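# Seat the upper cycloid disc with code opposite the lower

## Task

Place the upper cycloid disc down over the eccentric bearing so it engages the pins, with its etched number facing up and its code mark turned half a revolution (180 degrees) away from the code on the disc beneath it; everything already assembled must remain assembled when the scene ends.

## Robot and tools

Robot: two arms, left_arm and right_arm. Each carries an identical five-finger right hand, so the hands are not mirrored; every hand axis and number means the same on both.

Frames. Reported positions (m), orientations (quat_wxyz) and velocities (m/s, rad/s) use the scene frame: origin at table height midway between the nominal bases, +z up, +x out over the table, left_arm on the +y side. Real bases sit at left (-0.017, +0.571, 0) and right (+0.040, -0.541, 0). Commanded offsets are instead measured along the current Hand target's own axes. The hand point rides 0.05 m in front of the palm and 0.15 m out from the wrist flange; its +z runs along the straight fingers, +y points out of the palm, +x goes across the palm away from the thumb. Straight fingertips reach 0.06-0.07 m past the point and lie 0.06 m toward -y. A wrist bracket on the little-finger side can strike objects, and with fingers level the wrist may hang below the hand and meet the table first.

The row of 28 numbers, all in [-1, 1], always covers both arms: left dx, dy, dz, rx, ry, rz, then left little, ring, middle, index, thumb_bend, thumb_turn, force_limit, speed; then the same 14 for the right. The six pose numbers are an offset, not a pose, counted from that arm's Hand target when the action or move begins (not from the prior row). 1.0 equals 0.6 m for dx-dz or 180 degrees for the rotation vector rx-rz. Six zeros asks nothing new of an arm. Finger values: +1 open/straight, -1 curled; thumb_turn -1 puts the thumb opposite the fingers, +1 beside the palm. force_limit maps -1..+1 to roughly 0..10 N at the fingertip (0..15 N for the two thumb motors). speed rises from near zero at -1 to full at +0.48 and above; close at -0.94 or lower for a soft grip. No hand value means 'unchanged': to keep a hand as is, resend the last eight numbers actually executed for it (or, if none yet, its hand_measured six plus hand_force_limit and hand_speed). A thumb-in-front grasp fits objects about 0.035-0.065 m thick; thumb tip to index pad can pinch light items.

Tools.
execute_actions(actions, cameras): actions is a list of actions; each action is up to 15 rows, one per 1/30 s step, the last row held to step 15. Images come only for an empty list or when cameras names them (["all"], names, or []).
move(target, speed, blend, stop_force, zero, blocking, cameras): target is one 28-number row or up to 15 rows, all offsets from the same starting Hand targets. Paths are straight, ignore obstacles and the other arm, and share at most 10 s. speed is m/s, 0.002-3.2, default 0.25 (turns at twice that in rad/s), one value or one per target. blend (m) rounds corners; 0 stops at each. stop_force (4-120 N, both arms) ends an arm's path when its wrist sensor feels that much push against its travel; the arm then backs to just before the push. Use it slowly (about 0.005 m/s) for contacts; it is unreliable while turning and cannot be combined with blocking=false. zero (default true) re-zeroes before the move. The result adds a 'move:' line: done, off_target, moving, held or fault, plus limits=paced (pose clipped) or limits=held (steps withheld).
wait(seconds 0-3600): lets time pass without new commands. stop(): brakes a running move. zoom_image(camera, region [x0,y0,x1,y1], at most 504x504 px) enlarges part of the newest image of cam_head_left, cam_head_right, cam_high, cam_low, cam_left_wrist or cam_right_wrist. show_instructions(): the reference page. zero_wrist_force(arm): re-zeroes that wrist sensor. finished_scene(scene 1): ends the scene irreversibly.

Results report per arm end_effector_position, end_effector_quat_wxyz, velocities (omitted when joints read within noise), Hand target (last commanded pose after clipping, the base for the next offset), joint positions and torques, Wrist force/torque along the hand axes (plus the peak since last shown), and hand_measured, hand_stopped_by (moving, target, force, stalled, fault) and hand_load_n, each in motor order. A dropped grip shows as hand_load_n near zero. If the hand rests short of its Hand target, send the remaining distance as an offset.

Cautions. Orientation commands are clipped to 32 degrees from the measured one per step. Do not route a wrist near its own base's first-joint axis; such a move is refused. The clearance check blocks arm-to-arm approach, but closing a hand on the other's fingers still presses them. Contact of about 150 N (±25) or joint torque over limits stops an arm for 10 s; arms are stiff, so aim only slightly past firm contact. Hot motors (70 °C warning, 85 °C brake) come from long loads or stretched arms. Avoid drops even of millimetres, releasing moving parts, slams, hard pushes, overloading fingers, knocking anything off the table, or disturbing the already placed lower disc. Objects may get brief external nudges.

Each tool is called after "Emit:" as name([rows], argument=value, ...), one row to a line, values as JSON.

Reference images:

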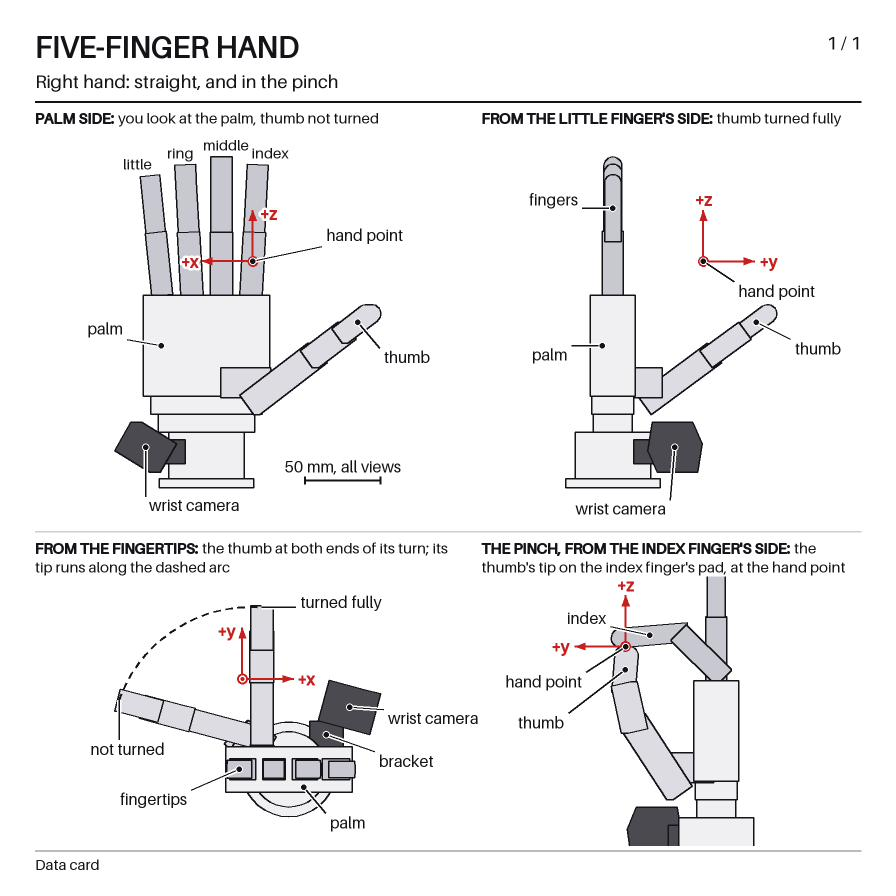

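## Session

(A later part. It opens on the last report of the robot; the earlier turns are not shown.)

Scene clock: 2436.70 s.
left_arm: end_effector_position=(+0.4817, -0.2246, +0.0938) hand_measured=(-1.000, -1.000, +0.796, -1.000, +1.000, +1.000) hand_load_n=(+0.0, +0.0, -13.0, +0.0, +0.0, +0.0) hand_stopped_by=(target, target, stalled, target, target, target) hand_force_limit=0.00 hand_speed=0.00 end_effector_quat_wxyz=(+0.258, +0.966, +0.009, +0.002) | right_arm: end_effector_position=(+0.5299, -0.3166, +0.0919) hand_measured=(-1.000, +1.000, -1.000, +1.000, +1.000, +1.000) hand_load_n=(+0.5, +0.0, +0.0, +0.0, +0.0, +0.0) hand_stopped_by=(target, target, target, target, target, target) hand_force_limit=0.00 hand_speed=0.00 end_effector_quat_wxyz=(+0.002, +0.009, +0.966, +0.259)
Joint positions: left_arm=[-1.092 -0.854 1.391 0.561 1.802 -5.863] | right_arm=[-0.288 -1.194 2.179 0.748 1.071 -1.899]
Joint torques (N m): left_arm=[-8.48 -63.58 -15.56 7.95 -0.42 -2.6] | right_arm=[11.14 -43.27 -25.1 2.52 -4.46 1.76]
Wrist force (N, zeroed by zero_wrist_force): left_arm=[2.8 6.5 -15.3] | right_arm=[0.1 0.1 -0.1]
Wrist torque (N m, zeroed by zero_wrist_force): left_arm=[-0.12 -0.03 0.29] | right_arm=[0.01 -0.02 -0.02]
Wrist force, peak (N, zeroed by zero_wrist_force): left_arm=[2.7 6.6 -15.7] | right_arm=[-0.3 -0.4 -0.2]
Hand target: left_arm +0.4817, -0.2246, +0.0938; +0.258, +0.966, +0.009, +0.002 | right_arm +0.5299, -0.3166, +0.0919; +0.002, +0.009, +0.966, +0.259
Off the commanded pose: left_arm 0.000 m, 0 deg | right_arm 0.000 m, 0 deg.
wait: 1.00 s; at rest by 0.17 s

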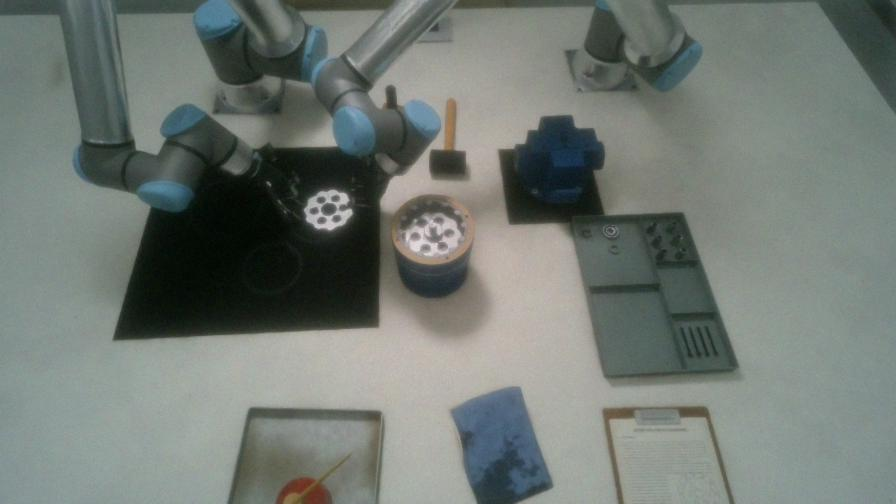

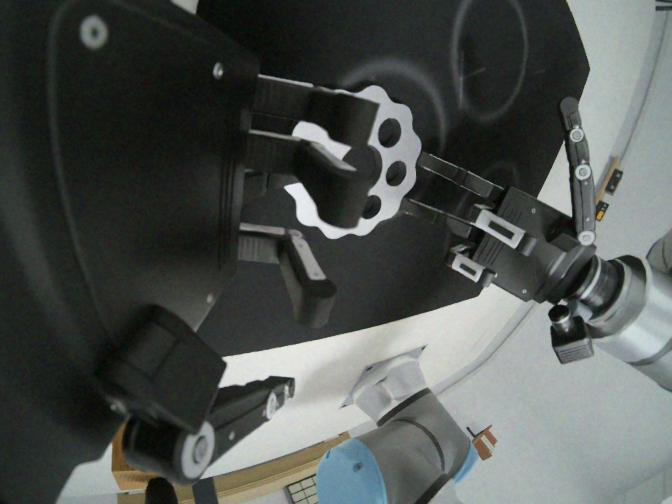

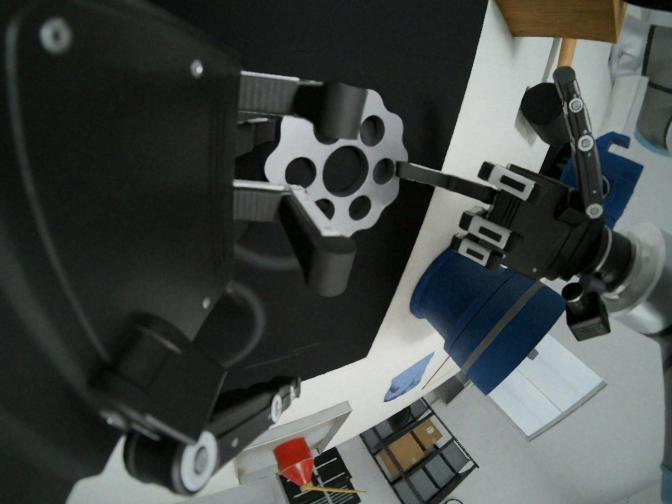

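Emit:
move([
  [0,0.01667,-0.02886,0,0,0,-1,-1,1,-1,1,1,0,0,0,0,0,0,0,0,-1,1,-1,1,1,1,0,0],
  [0,-0.00065,-0.03886,0,0,0,-1,-1,0.99,-1,1,1,0,0,0,0,0,0,0,0,-1,1,-1,1,1,1,0,0],
  [0,-0.01732,-0.01,0,0,0,-1,-1,1,-1,1,1,0,0,0,0,0,0,0,0,-1,1,-1,1,1,1,0,0],
], speed=0.03, cameras=["cam_high","cam_left_wrist"])

Emit:
zoom_image(camera="cam_high", region=[280, 160, 380, 240])

Scene clock: 2446.73 s.
left_arm: end_effector_position=(+0.4815, -0.2126, +0.0937) hand_measured=(-1.000, -1.000, +1.000, -1.000, +1.000, +1.000) hand_load_n=(+0.0, +0.0, +0.0, +0.0, +0.0, +0.0) hand_stopped_by=(target, target, target, target, target, target) hand_force_limit=0.00 hand_speed=0.00 end_effector_quat_wxyz=(+0.258, +0.966, +0.009, +0.002) | right_arm: end_effector_position=(+0.5299, -0.3166, +0.0919) hand_measured=(-1.000, +1.000, -1.000, +1.000, +1.000, +1.000) hand_load_n=(+0.0, +0.0, +0.0, +0.0, +0.0, +0.0) hand_stopped_by=(target, target, target, target, target, target) hand_force_limit=0.00 hand_speed=0.00 end_effector_quat_wxyz=(+0.002, +0.009, +0.966, +0.259)
Joint positions: left_arm=[-1.085 -0.867 1.415 0.552 1.805 -5.857] | right_arm=[-0.288 -1.194 2.179 0.748 1.071 -1.899]
Joint torques (N m): left_arm=[-10.02 -83.55 -28.82 1.23 -2.35 -2.69] | right_arm=[9.74 -40.03 -24.89 2.58 -4.17 1.42]
Wrist force (N, zeroed by zero_wrist_force): left_arm=[1.3 -0.4 -40.7] | right_arm=[-0.1 0.0 -0.2]
Wrist torque (N m, zeroed by zero_wrist_force): left_arm=[2.22 0.44 0.05] | right_arm=[0.01 0.02 -0.04]
Wrist force, peak (N, zeroed by zero_wrist_force): left_arm=[1.1 -0.9 -40.7] | right_arm=[0.5 0.1 -0.5]
Hand target: left_arm +0.4815, -0.2126, +0.0938; +0.258, +0.966, +0.009, +0.002 | right_arm +0.5299, -0.3166, +0.0919; +0.002, +0.009, +0.966, +0.259
Off the commanded pose: left_arm 0.000 m, 0 deg | right_arm 0.000 m, 0 deg.
move: done

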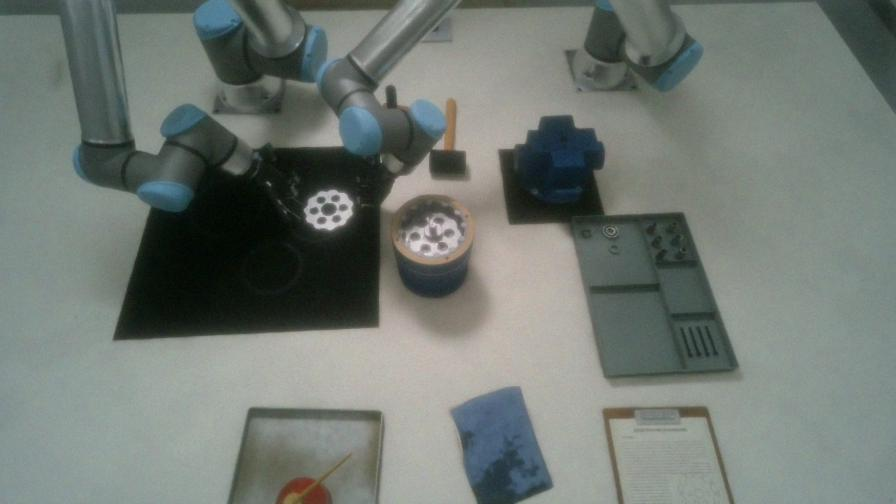

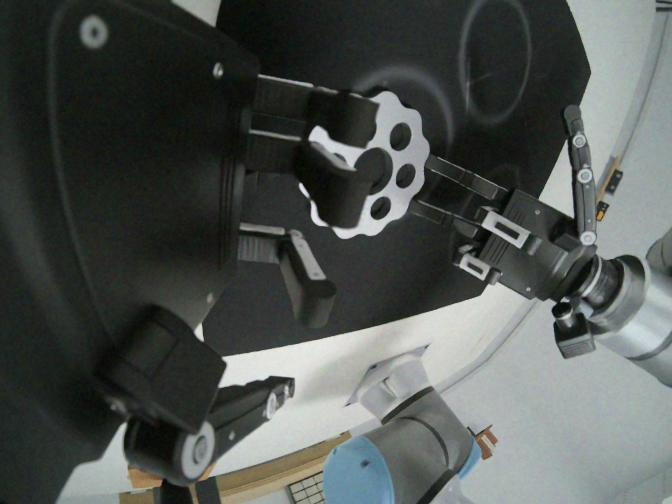

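Scaled by 5.040 from the camera's image (finer frame: 1280x720).

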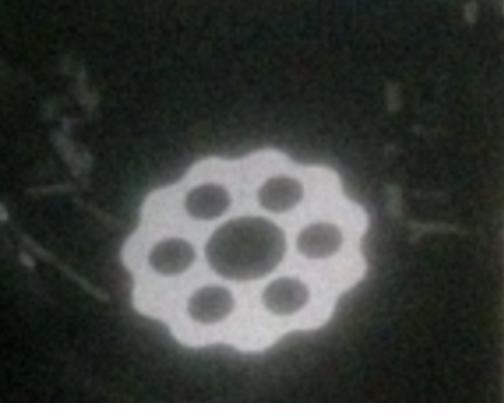

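Emit:
move(target=[0,0.01,-0.01732,0,0,0,-1,-1,1,-1,1,1,0,0,0,0,0,0,0,0,-1,1,-1,1,1,1,0,0], speed=0.03)

Emit:
move(target=[0,-0.01,0.01732,0,0,0,-1,-1,1,-1,1,1,0,0,0,0,0,0,0,0,-1,1,-1,1,1,1,0,0], speed=0.005, stop_force=5)

Scene clock: 2454.07 s.
left_arm: end_effector_position=(+0.4815, -0.2127, +0.1060) hand_measured=(-1.000, -1.000, +1.000, -1.000, +1.000, +1.000) hand_load_n=(+0.0, +0.0, +0.0, +0.0, +0.0, +0.0) hand_stopped_by=(target, target, target, target, target, target) hand_force_limit=0.00 hand_speed=0.00 end_effector_quat_wxyz=(+0.258, +0.966, +0.009, +0.002) | right_arm: end_effector_position=(+0.5299, -0.3166, +0.0919) hand_measured=(-1.000, +1.000, -1.000, +1.000, +1.000, +1.000) hand_load_n=(+0.0, +0.0, +0.0, +0.0, +0.0, +0.0) hand_stopped_by=(target, target, target, target, target, target) hand_force_limit=0.00 hand_speed=0.00 end_effector_quat_wxyz=(+0.002, +0.009, +0.966, +0.259)
Joint positions: left_arm=[-1.085 -0.878 1.409 0.568 1.805 -5.857] | right_arm=[-0.288 -1.194 2.179 0.748 1.071 -1.899]
Joint torques (N m): left_arm=[-6.21 -83.46 -32.1 0.15 -2.12 -2.93] | right_arm=[12.03 -41.31 -24.49 2.76 -4.5 1.81]
Wrist force (N, zeroed by zero_wrist_force): left_arm=[2.2 -1.8 -1.3] | right_arm=[0.1 -0.1 0.3]
Wrist torque (N m, zeroed by zero_wrist_force): left_arm=[-0.19 -0.28 0.06] | right_arm=[-0.03 -0.02 -0.03]
Wrist force, peak (N, zeroed by zero_wrist_force): left_arm=[1.2 -0.9 -40.9] | right_arm=[0.6 0.0 -0.3]
Hand target: left_arm +0.4815, -0.2127, +0.1058; +0.258, +0.966, +0.009, +0.002 | right_arm +0.5299, -0.3166, +0.0919; +0.002, +0.009, +0.966, +0.259
Off the commanded pose: left_arm 0.000 m, 0 deg | right_arm 0.000 m, 0 deg.
move: done

Scene clock: 2456.77 s.
left_arm: end_effector_position=(+0.4815, -0.2126, +0.0953) hand_measured=(-1.000, -1.000, +1.000, -1.000, +1.000, +1.000) hand_load_n=(+0.0, +0.0, +0.0, +0.0, +0.0, +0.0) hand_stopped_by=(target, target, target, target, target, target) hand_force_limit=0.00 hand_speed=0.00 end_effector_quat_wxyz=(+0.258, +0.966, +0.009, +0.002) | right_arm: end_effector_position=(+0.5299, -0.3166, +0.0919) hand_measured=(-1.000, +1.000, -1.000, +1.000, +1.000, +1.000) hand_load_n=(+0.0, +0.0, +0.0, +0.0, +0.0, +0.0) hand_stopped_by=(target, target, target, target, target, target) hand_force_limit=0.00 hand_speed=0.00 end_effector_quat_wxyz=(+0.002, +0.009, +0.966, +0.259)
Joint positions: left_arm=[-1.085 -0.868 1.414 0.554 1.805 -5.857] | right_arm=[-0.288 -1.194 2.179 0.748 1.071 -1.899]
Joint torques (N m): left_arm=[6.98 -108.21 -35.94 5.97 -2.14 -1.06] | right_arm=[10.57 -39.44 -24.93 2.67 -4.29 1.65]
Wrist force (N, zeroed by zero_wrist_force): left_arm=[2.1 -1.3 -11.3] | right_arm=[-0.1 0.2 -0.3]
Wrist torque (N m, zeroed by zero_wrist_force): left_arm=[0.40 -0.07 0.07] | right_arm=[0.04 0.03 -0.03]
Wrist force, peak (N, zeroed by zero_wrist_force): left_arm=[2.0 -1.0 -11.8] | right_arm=[0.5 0.0 -0.5]
Hand target: left_arm +0.4815, -0.2126, +0.0954; +0.258, +0.966, +0.009, +0.002 (not the last commanded pose) | right_arm +0.5299, -0.3166, +0.0919; +0.002, +0.009, +0.966, +0.259
Off the commanded pose: left_arm 0.001 m, 0 deg | right_arm 0.000 m, 0 deg.
move: contact (left_arm)

Emit:
move(target=[0,0.00258,-0.00447,0,0,0,-1,-1,1,-1,1,1,0,0,0,0,0,0,0,0,-1,1,-1,1,1,1,0,0], speed=0.03)

Emit:
zero_wrist_force(arm="left_arm")

Emit:
move(target=[0,0.01587,0.00917,0,0,0,-1,-1,1,-1,1,1,0,0,0,0,0,0,0,0,-1,1,-1,1,1,1,0,0], speed=0.03)

Emit:
move(target=[0,0.01443,0.00833,0,0,0,-1,-1,1,-1,1,1,0,0,0,0,0,0,0,0,-1,1,-1,1,1,1,0,0], speed=0.005, stop_force=4, cameras=["cam_left_wrist","cam_right_wrist"])

Scene clock: 2467.13 s.
left_arm: end_effector_position=(+0.4815, -0.2127, +0.0987) hand_measured=(-1.000, -1.000, +1.000, -1.000, +1.000, +1.000) hand_load_n=(+0.0, +0.0, +0.0, +0.0, +0.0, +0.0) hand_stopped_by=(target, target, target, target, target, target) hand_force_limit=0.00 hand_speed=0.00 end_effector_quat_wxyz=(+0.258, +0.966, +0.009, +0.002) | right_arm: end_effector_position=(+0.5299, -0.3166, +0.0919) hand_measured=(-1.000, +1.000, -1.000, +1.000, +1.000, +1.000) hand_load_n=(+0.0, +0.0, +0.0, +0.0, +0.0, +0.0) hand_stopped_by=(target, target, target, target, target, target) hand_force_limit=0.00 hand_speed=0.00 end_effector_quat_wxyz=(+0.002, +0.009, +0.966, +0.259)
Joint positions: left_arm=[-1.085 -0.871 1.413 0.558 1.805 -5.857] | right_arm=[-0.288 -1.194 2.179 0.748 1.071 -1.899]
Joint torques (N m): left_arm=[7.51 -81.35 -29.3 -1.36 -2.45 -1.36] | right_arm=[9.54 -40.42 -25.58 2.69 -4.49 1.52]
Wrist force (N, zeroed by zero_wrist_force): left_arm=[2.2 -1.8 -1.7] | right_arm=[-0.2 0.1 -0.1]
Wrist torque (N m, zeroed by zero_wrist_force): left_arm=[-0.17 -0.28 0.07] | right_arm=[0.02 0.02 -0.04]
Wrist force, peak (N, zeroed by zero_wrist_force): left_arm=[2.4 -1.4 -10.7] | right_arm=[0.0 -0.4 -0.6]
Hand target: left_arm +0.4815, -0.2127, +0.0985; +0.258, +0.966, +0.009, +0.002 | right_arm +0.5299, -0.3166, +0.0919; +0.002, +0.009, +0.966, +0.259
Off the commanded pose: left_arm 0.000 m, 0 deg | right_arm 0.000 m, 0 deg.
move: done

Wrist force sensor zeroed.

Scene clock: 2467.77 s.
left_arm: end_effector_position=(+0.4817, -0.2238, +0.0984) hand_measured=(-1.000, -1.000, +1.000, -1.000, +1.000, +1.000) hand_load_n=(+0.0, +0.0, +0.0, +0.0, +0.0, +0.0) hand_stopped_by=(target, target, target, target, target, target) hand_force_limit=0.00 hand_speed=0.00 end_effector_quat_wxyz=(+0.258, +0.966, +0.009, +0.002) end_effector_velocity=(-0.002, +0.002, -0.002) end_effector_angular_velocity=(+0.004, +0.002, -0.001) | right_arm: end_effector_position=(+0.5299, -0.3166, +0.0919) hand_measured=(-1.000, +1.000, -1.000, +1.000, +1.000, +1.000) hand_load_n=(+0.0, +0.0, +0.0, +0.0, +0.0, +0.0) hand_stopped_by=(target, target, target, target, target, target) hand_force_limit=0.00 hand_speed=0.00 end_effector_quat_wxyz=(+0.002, +0.009, +0.966, +0.259)
Joint positions: left_arm=[-1.092 -0.859 1.39 0.567 1.802 -5.863] | right_arm=[-0.288 -1.194 2.179 0.748 1.071 -1.899]
Joint velocities: left_arm=[-0.001 -0.001 0.005 0.001 0 0] | right_arm=[within noise]
Joint torques (N m): left_arm=[9.93 -116.68 -23.64 3.24 -1.39 -1.11] | right_arm=[11.12 -39.4 -24.58 2.56 -4.21 1.34]
Wrist force (N, zeroed by zero_wrist_force): left_arm=[0.1 -0.6 0.1] | right_arm=[0.0 0.3 -0.1]
Wrist torque (N m, zeroed by zero_wrist_force): left_arm=[-0.11 -0.02 0.19] | right_arm=[0.04 0.00 -0.02]
Wrist force, peak (N, zeroed by zero_wrist_force): left_arm=[-0.3 0.3 0.5] | right_arm=[-0.5 0.4 0.0]
Hand target: left_arm +0.4817, -0.2236, +0.0985; +0.258, +0.966, +0.009, +0.002 | right_arm +0.5299, -0.3166, +0.0919; +0.002, +0.009, +0.966, +0.259
Off the commanded pose: left_arm 0.000 m, 0 deg | right_arm 0.000 m, 0 deg.
move: done

Scene clock: 2470.37 s.
left_arm: end_effector_position=(+0.4818, -0.2304, +0.0985) hand_measured=(-1.000, -1.000, +1.000, -1.000, +1.000, +1.000) hand_load_n=(+0.0, +0.0, +0.0, +0.0, +0.0, +0.0) hand_stopped_by=(target, target, target, target, target, target) hand_force_limit=0.00 hand_speed=0.00 end_effector_quat_wxyz=(+0.258, +0.966, +0.009, +0.002) | right_arm: end_effector_position=(+0.5299, -0.3166, +0.0919) hand_measured=(-1.000, +1.000, -1.000, +1.000, +1.000, +1.000) hand_load_n=(+0.0, +0.0, +0.0, +0.0, +0.0, +0.0) hand_stopped_by=(target, target, target, target, target, target) hand_force_limit=0.00 hand_speed=0.00 end_effector_quat_wxyz=(+0.002, +0.009, +0.966, +0.259)
Joint positions: left_arm=[-1.095 -0.852 1.377 0.572 1.801 -5.866] | right_arm=[-0.288 -1.194 2.179 0.748 1.071 -1.899]
Joint torques (N m): left_arm=[10.05 -118.01 -25.82 -2.49 4.28 1.71] | right_arm=[9.39 -41.01 -22.5 2.72 -4.38 1.61]
Wrist force (N, zeroed by zero_wrist_force): left_arm=[-0.2 -2.6 -0.7] | right_arm=[-0.1 -2.8 -1.8]
Wrist torque (N m, zeroed by zero_wrist_force): left_arm=[0.26 -0.01 0.15] | right_arm=[0.30 0.12 -0.17]
Wrist force, peak (N, zeroed by zero_wrist_force): left_arm=[-0.4 -4.1 -3.8] | right_arm=[0.2 -3.2 -2.5]
Hand target: left_arm +0.4818, -0.2304, +0.0985; +0.258, +0.966, +0.009, +0.002 (not the last commanded pose) | right_arm +0.5299, -0.3166, +0.0919; +0.002, +0.009, +0.966, +0.259
Off the commanded pose: left_arm 0.003 m, 0 deg | right_arm 0.000 m, 0 deg.
move: contact (left_arm)

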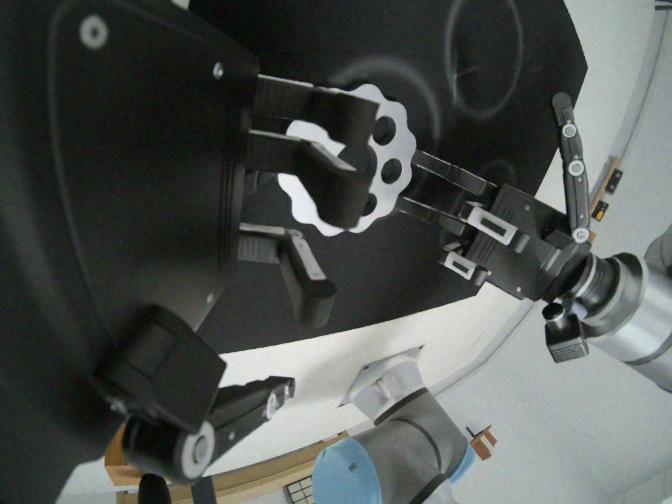

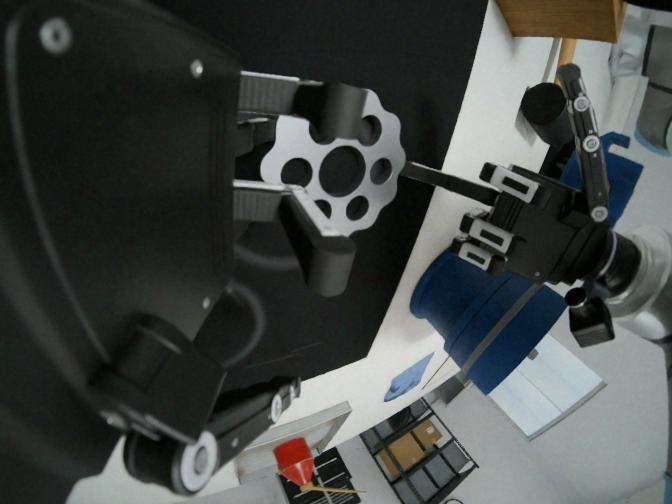

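Emit:
move(target=[0,0.01443,0.00833,0,0,0,-1,-1,1,-1,1,1,0,0,0,0.01443,0.00833,0,0,0,-1,1,-1,1,1,1,0,0], speed=0.005, stop_force=25, zero=false, cameras=["cam_high"])

Emit:
zoom_image(camera="cam_high", region=[280, 160, 380, 240])

Scene clock: 2478.60 s.
left_arm: end_effector_position=(+0.4819, -0.2315, +0.0985) hand_measured=(-1.000, -1.000, +1.000, -1.000, +1.000, +1.000) hand_load_n=(+0.0, +0.0, +2.0, +0.0, +0.0, +0.0) hand_stopped_by=(target, target, target, target, target, target) hand_force_limit=0.00 hand_speed=0.00 end_effector_quat_wxyz=(+0.258, +0.966, +0.009, +0.002) | right_arm: end_effector_position=(+0.5299, -0.3155, +0.0918) hand_measured=(-1.000, +1.000, -1.000, +1.000, +1.000, +1.000) hand_load_n=(+0.0, +1.0, +0.0, +0.0, -0.5, +0.5) hand_stopped_by=(target, target, target, target, target, target) hand_force_limit=0.00 hand_speed=0.00 end_effector_quat_wxyz=(+0.002, +0.009, +0.966, +0.259)
Joint positions: left_arm=[-1.096 -0.85 1.375 0.574 1.8 -5.867] | right_arm=[-0.285 -1.194 2.179 0.746 1.071 -1.896]
Joint torques (N m): left_arm=[-0.76 -119.53 -35.01 -8.76 7.64 1.97] | right_arm=[-1.62 -40.53 -8.5 7.43 -4.31 -2.47]
Wrist force (N, zeroed by zero_wrist_force): left_arm=[1.6 -19.4 -14.1] | right_arm=[1.0 -18.9 -14.2]
Wrist torque (N m, zeroed by zero_wrist_force): left_arm=[2.11 0.27 -0.01] | right_arm=[1.86 0.66 -0.84]
Wrist force, peak (N, zeroed by zero_wrist_force): left_arm=[1.9 -21.5 -18.3] | right_arm=[1.9 -23.3 -18.0]
Hand target: left_arm +0.4819, -0.2315, +0.0985; +0.258, +0.966, +0.009, +0.002 (not the last commanded pose) | right_arm +0.5299, -0.3155, +0.0918; +0.002, +0.009, +0.966, +0.259 (not the last commanded pose)
Off the commanded pose: left_arm 0.009 m, 0 deg | right_arm 0.009 m, 0 deg.
move: contact (left_arm, right_arm)

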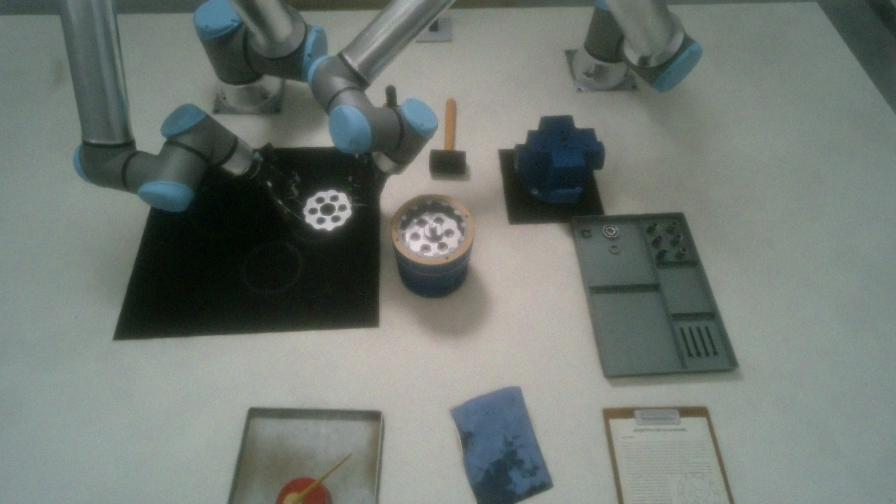

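Scaled by 5.040 from the camera's image (finer frame: 1280x720).

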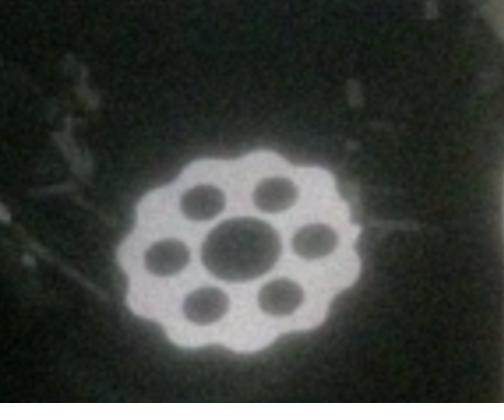

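Emit:
wait(seconds=0.1, cameras=["cam_left_wrist","cam_right_wrist","cam_low"])

Emit:
zoom_image(camera="cam_right_wrist", region=[230, 50, 530, 270])

Emit:
zoom_image(camera="cam_left_wrist", region=[230, 50, 530, 270])

Emit:
zoom_image(camera="cam_low", region=[640, 300, 890, 460])

Scene clock: 2500.27 s.
left_arm: end_effector_position=(+0.4819, -0.2315, +0.0985) hand_measured=(-1.000, -1.000, +1.000, -1.000, +1.000, +1.000) hand_load_n=(-0.5, +0.0, +2.0, +0.0, +0.0, +0.0) hand_stopped_by=(target, target, target, target, target, target) hand_force_limit=0.00 hand_speed=0.00 end_effector_quat_wxyz=(+0.258, +0.966, +0.009, +0.002) | right_arm: end_effector_position=(+0.5299, -0.3155, +0.0918) hand_measured=(-1.000, +1.000, -1.000, +1.000, +1.000, +1.000) hand_load_n=(+0.0, +1.0, +0.0, +0.5, +0.0, +0.0) hand_stopped_by=(target, target, target, target, target, target) hand_force_limit=0.00 hand_speed=0.00 end_effector_quat_wxyz=(+0.002, +0.009, +0.966, +0.259)
Joint positions: left_arm=[-1.096 -0.85 1.375 0.574 1.8 -5.867] | right_arm=[-0.285 -1.194 2.179 0.746 1.071 -1.896]
Joint torques (N m): left_arm=[-2.71 -120.19 -38.51 -8.81 7.72 1.53] | right_arm=[-1.85 -40.49 -8.04 7.91 -4.44 -2.65]
Wrist force (N, zeroed by zero_wrist_force): left_arm=[1.4 -19.4 -14.1] | right_arm=[1.1 -18.9 -14.4]
Wrist torque (N m, zeroed by zero_wrist_force): left_arm=[2.15 0.31 -0.01] | right_arm=[1.87 0.66 -0.83]
Wrist force, peak (N, zeroed by zero_wrist_force): left_arm=[1.5 -20.3 -14.0] | right_arm=[1.2 -19.2 -14.5]
Hand target: left_arm +0.4819, -0.2315, +0.0985; +0.258, +0.966, +0.009, +0.002 (not the last commanded pose) | right_arm +0.5299, -0.3155, +0.0918; +0.002, +0.009, +0.966, +0.259 (not the last commanded pose)
Off the commanded pose: left_arm 0.009 m, 0 deg | right_arm 0.009 m, 0 deg.
wait: 0.10 s; at rest from the start
Images, in order (width x height): cam_low 896x504, cam_left_wrist 672x504, cam_right_wrist 672x504.

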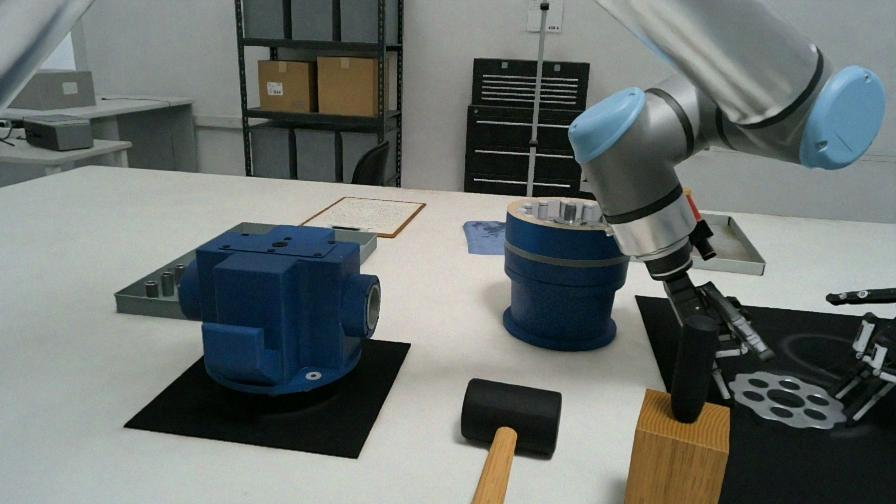

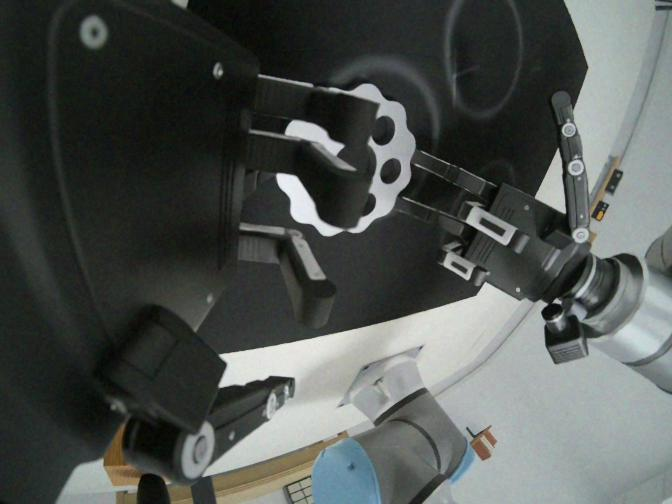

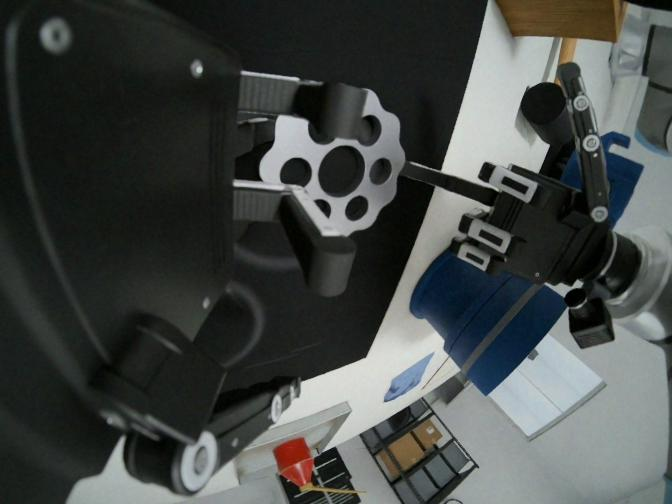

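Scaled by 1.680 from the camera's image (finer frame: 960x720).

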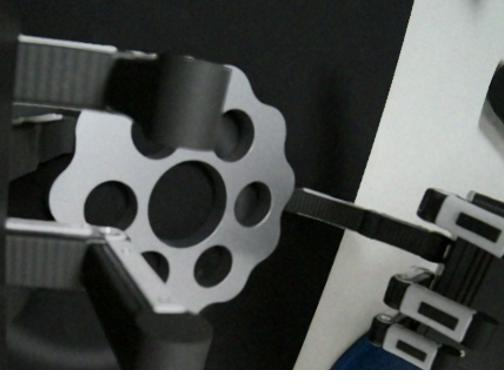

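Scaled by 1.680 from the camera's image (finer frame: 960x720).

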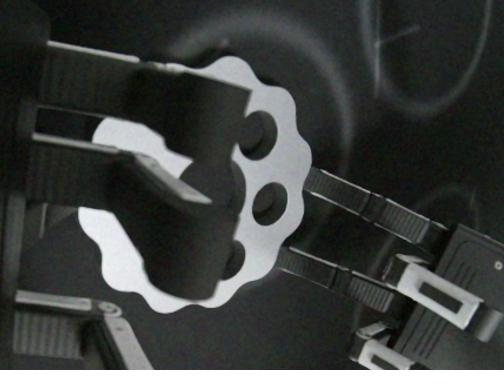

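Scaled by 2.016 from the camera's image (finer frame: 1280x720).

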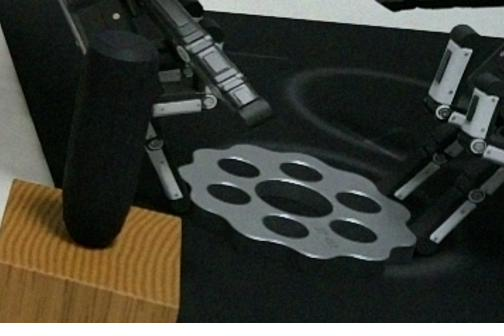

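Emit:
zoom_image(camera="cam_right_wrist", region=[330, 80, 460, 230])

Emit:
zoom_image(camera="cam_left_wrist", region=[350, 80, 480, 230])

Scaled by 3.360 from the camera's image (finer frame: 960x720).

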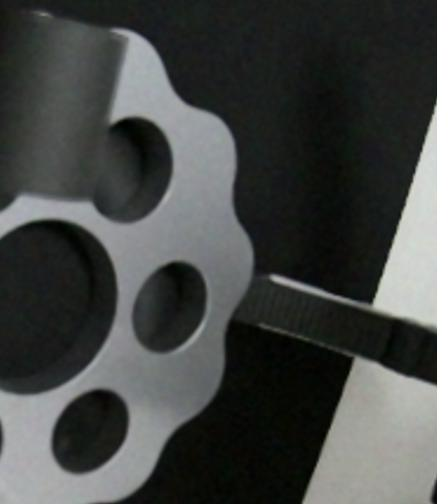

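Scaled by 3.360 from the camera's image (finer frame: 960x720).

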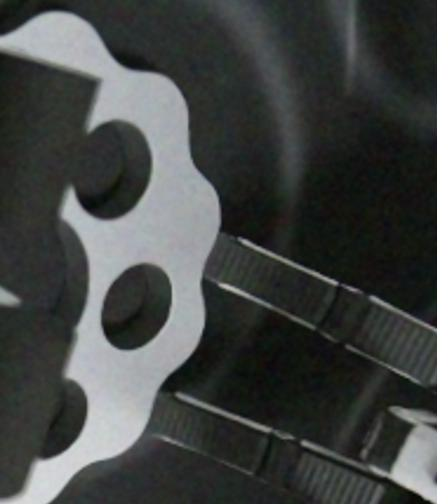

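Emit:
move(target=[0.005,-0.005772,-0.003332,0,0,0,-1,-1,1,-1,1,1,0,0,-0.0025,-0.005772,-0.003332,0,0.002083,-0.003608,-1,1,-1,1,1,1,0,0], speed=0.01)

Emit:
zero_wrist_force(arm="left_arm")

Emit:
zero_wrist_force(arm="right_arm")

Emit:
move(target=[0,0.01443,0.00833,0,0,0,-1,-1,1,-1,1,1,0,0,0,0.01443,0.00833,0,0,0,-1,1,-1,1,1,1,0,0], speed=0.005, stop_force=25, cameras=["cam_high", "cam_left_wrist","cam_right_wrist"])

Emit:
zoom_image(camera="cam_right_wrist", region=[330, 80, 460, 230])

Emit:
zoom_image(camera="cam_left_wrist", region=[350, 80, 480, 230])

Scene clock: 2545.60 s.
left_arm: end_effector_position=(+0.4849, -0.2274, +0.0985) hand_measured=(-1.000, -1.000, +1.000, -1.000, +1.000, +1.000) hand_load_n=(+0.0, +0.0, +0.0, +0.0, +0.0, +0.0) hand_stopped_by=(target, target, target, target, target, target) hand_force_limit=0.00 hand_speed=0.00 end_effector_quat_wxyz=(+0.258, +0.966, +0.009, +0.002) | right_arm: end_effector_position=(+0.5313, -0.3196, +0.0918) hand_measured=(-1.000, +1.000, -1.000, +1.000, +1.000, +1.000) hand_load_n=(+0.0, +0.0, +0.0, +0.0, +0.0, +0.0) hand_stopped_by=(target, target, target, target, target, target) hand_force_limit=0.00 hand_speed=0.00 end_effector_quat_wxyz=(+0.001, +0.002, +0.966, +0.259)
Joint positions: left_arm=[-1.09 -0.852 1.378 0.573 1.803 -5.861] | right_arm=[-0.293 -1.188 2.172 0.758 1.074 -1.92]
Joint torques (N m): left_arm=[-2.28 -111.35 -26.94 3.7 4.15 1.36] | right_arm=[-0.27 -52.5 -18.85 3.89 2.17 1.74]
Wrist force (N, zeroed by zero_wrist_force): left_arm=[1.4 0.7 0.5] | right_arm=[-0.2 0.1 0.3]
Wrist torque (N m, zeroed by zero_wrist_force): left_arm=[0.06 -0.24 0.10] | right_arm=[0.00 0.01 -0.01]
Wrist force, peak (N, zeroed by zero_wrist_force): left_arm=[1.4 -19.6 -15.0] | right_arm=[1.4 -19.5 -14.5]
Hand target: left_arm +0.4848, -0.2275, +0.0985; +0.258, +0.966, +0.009, +0.002 | right_arm +0.5313, -0.3195, +0.0918; +0.001, +0.002, +0.966, +0.259
Off the commanded pose: left_arm 0.000 m, 0 deg | right_arm 0.000 m, 0 deg.
move: done

Wrist force sensor zeroed.

Wrist force sensor zeroed.

Scene clock: 2547.77 s.
left_arm: end_effector_position=(+0.4849, -0.2319, +0.0984) hand_measured=(-1.000, -1.000, +1.000, -1.000, +1.000, +1.000) hand_load_n=(+0.0, +0.0, +2.0, +0.0, +0.0, +0.0) hand_stopped_by=(target, target, target, target, target, target) hand_force_limit=0.00 hand_speed=0.00 end_effector_quat_wxyz=(+0.258, +0.966, +0.009, +0.002) | right_arm: end_effector_position=(+0.5314, -0.3151, +0.0918) hand_measured=(-1.000, +1.000, -1.000, +1.000, +1.000, +1.000) hand_load_n=(+0.0, +0.5, +0.0, +0.5, -0.5, -0.5) hand_stopped_by=(target, target, target, target, target, target) hand_force_limit=0.00 hand_speed=0.00 end_effector_quat_wxyz=(+0.001, +0.002, +0.966, +0.259)
Joint positions: left_arm=[-1.093 -0.847 1.368 0.577 1.802 -5.864] | right_arm=[-0.283 -1.188 2.171 0.754 1.073 -1.908]
Joint torques (N m): left_arm=[-2.62 -120.02 -36.49 -8.84 6.84 1.58] | right_arm=[0.02 -42.01 -7.4 8.05 -5.45 -2.46]
Wrist force (N, zeroed by zero_wrist_force): left_arm=[0.9 -19.9 -13.5] | right_arm=[0.0 -20.3 -14.1]
Wrist torque (N m, zeroed by zero_wrist_force): left_arm=[2.24 0.35 -0.04] | right_arm=[1.80 0.42 -0.84]
Wrist force, peak (N, zeroed by zero_wrist_force): left_arm=[1.6 -22.7 -17.2] | right_arm=[-0.1 -23.4 -17.1]
Hand target: left_arm +0.4849, -0.2319, +0.0984; +0.258, +0.966, +0.009, +0.002 (not the last commanded pose) | right_arm +0.5314, -0.3151, +0.0918; +0.001, +0.002, +0.966, +0.259 (not the last commanded pose)
Off the commanded pose: left_arm 0.006 m, 0 deg | right_arm 0.006 m, 0 deg.
move: contact (left_arm, right_arm)

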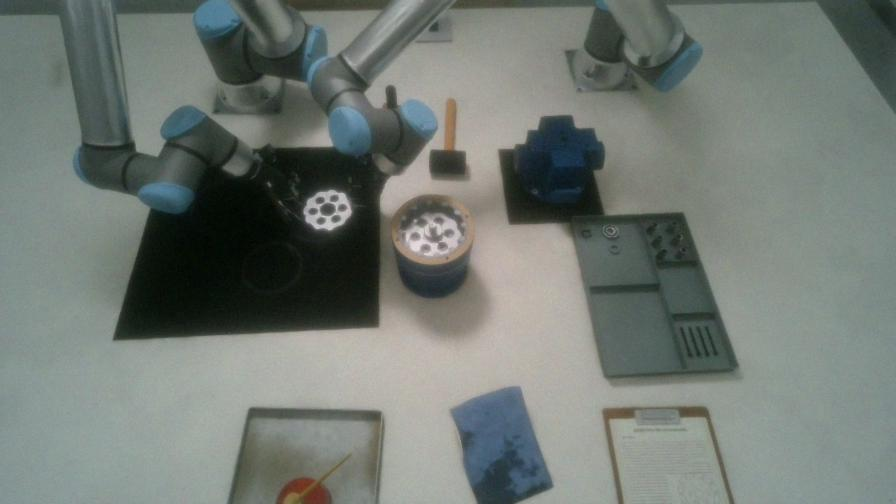

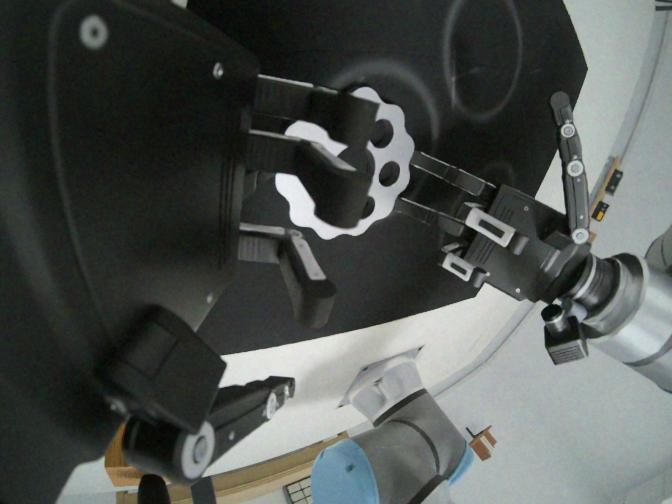

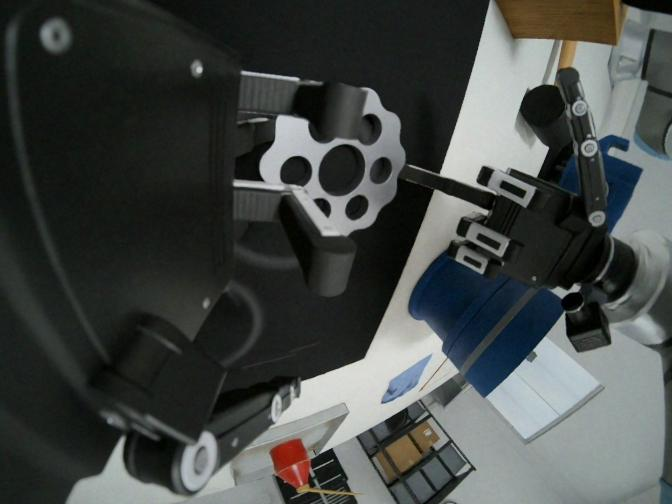

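Scaled by 3.360 from the camera's image (finer frame: 960x720).

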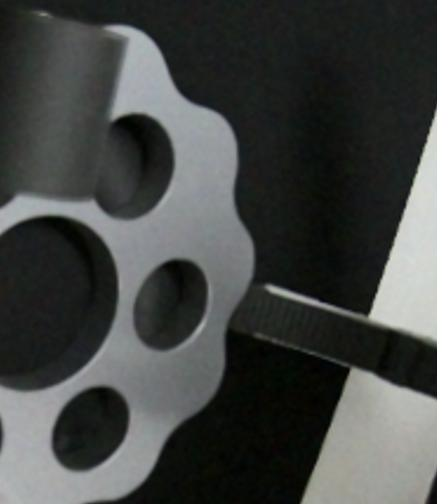

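Scaled by 3.360 from the camera's image (finer frame: 960x720).

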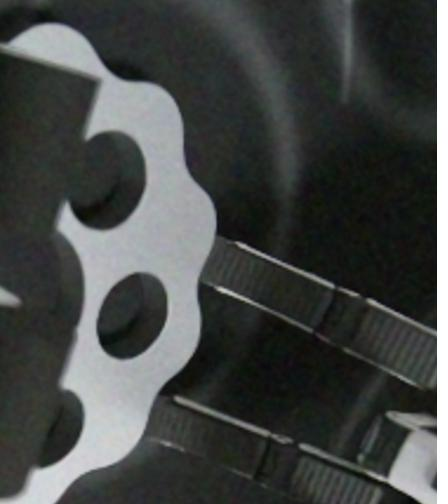

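Emit:
move(target=[0,0,0,0,0,0,-1,-1,1,-1,1,1,0,0,0,0,0,0,0.00139,-0.002405,-1,1,-1,1,1,1,0,0], speed=0.01)

Emit:
move(target=[0,0.01443,0.00833,0,0,0,-1,-1,1,-1,1,1,0,0,0,0.01443,0.00833,0,0,0,-1,1,-1,1,1,1,0,0], speed=0.005, stop_force=50, zero=false)

Scene clock: 2559.97 s.
left_arm: end_effector_position=(+0.4849, -0.2319, +0.0984) hand_measured=(-1.000, -1.000, +1.000, -1.000, +1.000, +1.000) hand_load_n=(+0.0, +0.0, +1.5, +0.0, +0.0, -0.5) hand_stopped_by=(target, target, target, target, target, target) hand_force_limit=0.00 hand_speed=0.00 end_effector_quat_wxyz=(+0.258, +0.966, +0.009, +0.002) | right_arm: end_effector_position=(+0.5314, -0.3151, +0.0918) hand_measured=(-1.000, +1.000, -1.000, +1.000, +1.000, +1.000) hand_load_n=(+0.0, +0.5, +0.0, +0.5, +0.0, +0.0) hand_stopped_by=(target, target, target, target, target, target) hand_force_limit=0.00 hand_speed=0.00 end_effector_quat_wxyz=(-0.001, -0.002, +0.966, +0.259)
Joint positions: left_arm=[-1.093 -0.847 1.368 0.577 1.802 -5.864] | right_arm=[-0.282 -1.186 2.168 0.759 1.074 -1.917]
Joint torques (N m): left_arm=[-2.37 -120 -40.33 -7.43 7.06 1.58] | right_arm=[22.95 -45.05 -17.55 6.85 -2.57 0.17]
Wrist force (N, zeroed by zero_wrist_force): left_arm=[-0.4 -16.9 -10.9] | right_arm=[-0.3 -17.8 -10.1]
Wrist torque (N m, zeroed by zero_wrist_force): left_arm=[1.91 0.21 -0.07] | right_arm=[1.53 0.22 -0.51]
Wrist force, peak (N, zeroed by zero_wrist_force): left_arm=[0.9 -20.1 -14.2] | right_arm=[-2.0 -20.7 -14.9]
Hand target: left_arm +0.4849, -0.2319, +0.0984; +0.258, +0.966, +0.009, +0.002 | right_arm +0.5314, -0.3151, +0.0918; -0.001, -0.002, +0.966, +0.259
Off the commanded pose: left_arm 0.000 m, 0 deg | right_arm 0.000 m, 0 deg.
move: done

Scene clock: 2561.43 s.
left_arm: end_effector_position=(+0.4850, -0.2333, +0.0985) hand_measured=(-1.000, -1.000, +1.000, -1.000, +1.000, +1.000) hand_load_n=(+0.0, +0.0, +4.0, +0.0, +0.0, +0.0) hand_stopped_by=(target, target, target, target, target, target) hand_force_limit=0.00 hand_speed=0.00 end_effector_quat_wxyz=(+0.258, +0.966, +0.009, +0.002) | right_arm: end_effector_position=(+0.5314, -0.3138, +0.0917) hand_measured=(-1.000, +1.000, -1.000, +1.000, +1.000, +1.000) hand_load_n=(+0.0, +1.5, +0.0, +0.5, +0.0, +0.0) hand_stopped_by=(target, target, target, target, target, target) hand_force_limit=0.00 hand_speed=0.00 end_effector_quat_wxyz=(-0.001, -0.002, +0.966, +0.258)
Joint positions: left_arm=[-1.094 -0.845 1.365 0.579 1.801 -5.865] | right_arm=[-0.279 -1.186 2.168 0.757 1.074 -1.914]
Joint torques (N m): left_arm=[-15.92 -120.39 -46.38 -16.51 10.88 1.7] | right_arm=[11.34 -34.8 -2.04 9.22 -10.01 -2.5]
Wrist force (N, zeroed by zero_wrist_force): left_arm=[2.0 -39.5 -27.5] | right_arm=[-0.3 -38.3 -29.6]
Wrist torque (N m, zeroed by zero_wrist_force): left_arm=[4.37 0.50 -0.26] | right_arm=[3.77 0.88 -1.38]
Wrist force, peak (N, zeroed by zero_wrist_force): left_arm=[1.9 -41.8 -31.8] | right_arm=[0.0 -43.4 -35.7]
Hand target: left_arm +0.4850, -0.2333, +0.0985; +0.258, +0.966, +0.009, +0.002 (not the last commanded pose) | right_arm +0.5314, -0.3138, +0.0917; -0.001, -0.002, +0.966, +0.258 (not the last commanded pose)
Off the commanded pose: left_arm 0.009 m, 0 deg | right_arm 0.009 m, 0 deg.
move: contact (left_arm, right_arm)

Emit:
move(target=[0,0.000833,-0.001443,0,0,0,-1,-1,1,-1,1,1,0,0,0,0.000833,-0.001443,0,0,0,-1,1,-1,1,1,1,0,0], speed=0.003, cameras=["cam_low"])

Emit:
zoom_image(camera="cam_low", region=[640, 300, 890, 460])

Scene clock: 2581.00 s.
left_arm: end_effector_position=(+0.4850, -0.2333, +0.0995) hand_measured=(-1.000, -1.000, +1.000, -1.000, +1.000, +1.000) hand_load_n=(+0.0, +0.0, +3.0, +0.0, +0.0, +0.0) hand_stopped_by=(target, target, target, target, target, target) hand_force_limit=0.00 hand_speed=0.00 end_effector_quat_wxyz=(+0.258, +0.966, +0.009, +0.002) | right_arm: end_effector_position=(+0.5313, -0.3138, +0.0927) hand_measured=(-1.000, +1.000, -1.000, +1.000, +1.000, +1.000) hand_load_n=(+0.0, +1.5, +0.0, +0.5, +0.0, +0.0) hand_stopped_by=(target, target, target, target, target, target) hand_force_limit=0.00 hand_speed=0.00 end_effector_quat_wxyz=(-0.001, -0.002, +0.966, +0.258)
Joint positions: left_arm=[-1.094 -0.846 1.365 0.58 1.801 -5.865] | right_arm=[-0.279 -1.187 2.168 0.759 1.074 -1.914]
Joint torques (N m): left_arm=[-15.35 -120.37 -60.79 -4.48 8.76 1.86] | right_arm=[12.46 -55.22 -19.42 8.97 -10.62 -2.22]
Wrist force (N, zeroed by zero_wrist_force): left_arm=[2.2 -31.1 -19.1] | right_arm=[1.4 -34.5 -15.7]
Wrist torque (N m, zeroed by zero_wrist_force): left_arm=[3.40 0.49 -0.14] | right_arm=[2.79 0.63 -1.29]
Wrist force, peak (N, zeroed by zero_wrist_force): left_arm=[1.9 -39.4 -28.1] | right_arm=[-0.6 -38.8 -30.2]
Hand target: left_arm +0.4850, -0.2333, +0.0995; +0.258, +0.966, +0.009, +0.002 | right_arm +0.5314, -0.3138, +0.0927; -0.001, -0.002, +0.966, +0.258
Off the commanded pose: left_arm 0.000 m, 0 deg | right_arm 0.000 m, 0 deg.
move: done

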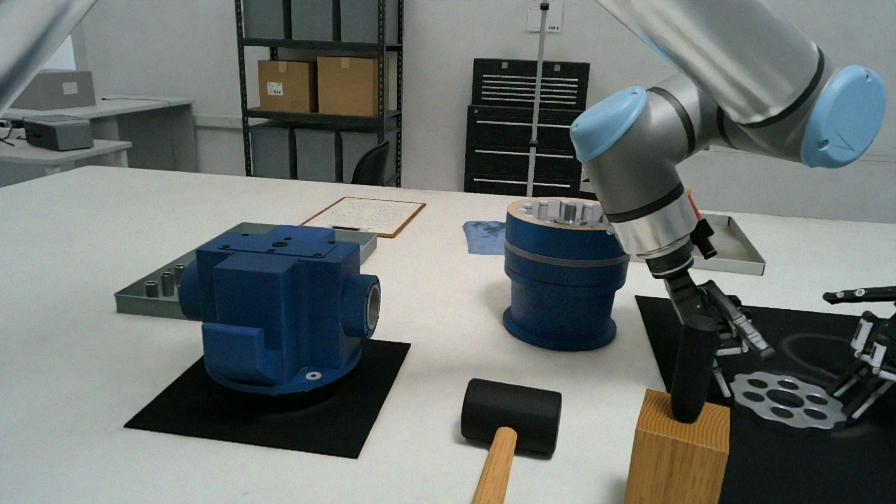

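Scaled by 2.016 from the camera's image (finer frame: 1280x720).

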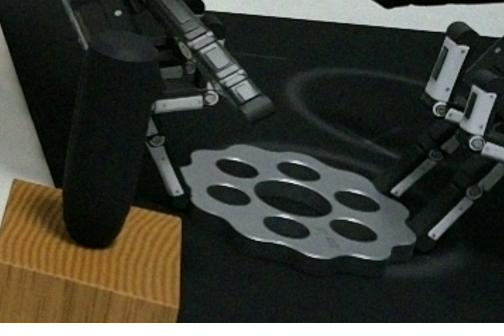

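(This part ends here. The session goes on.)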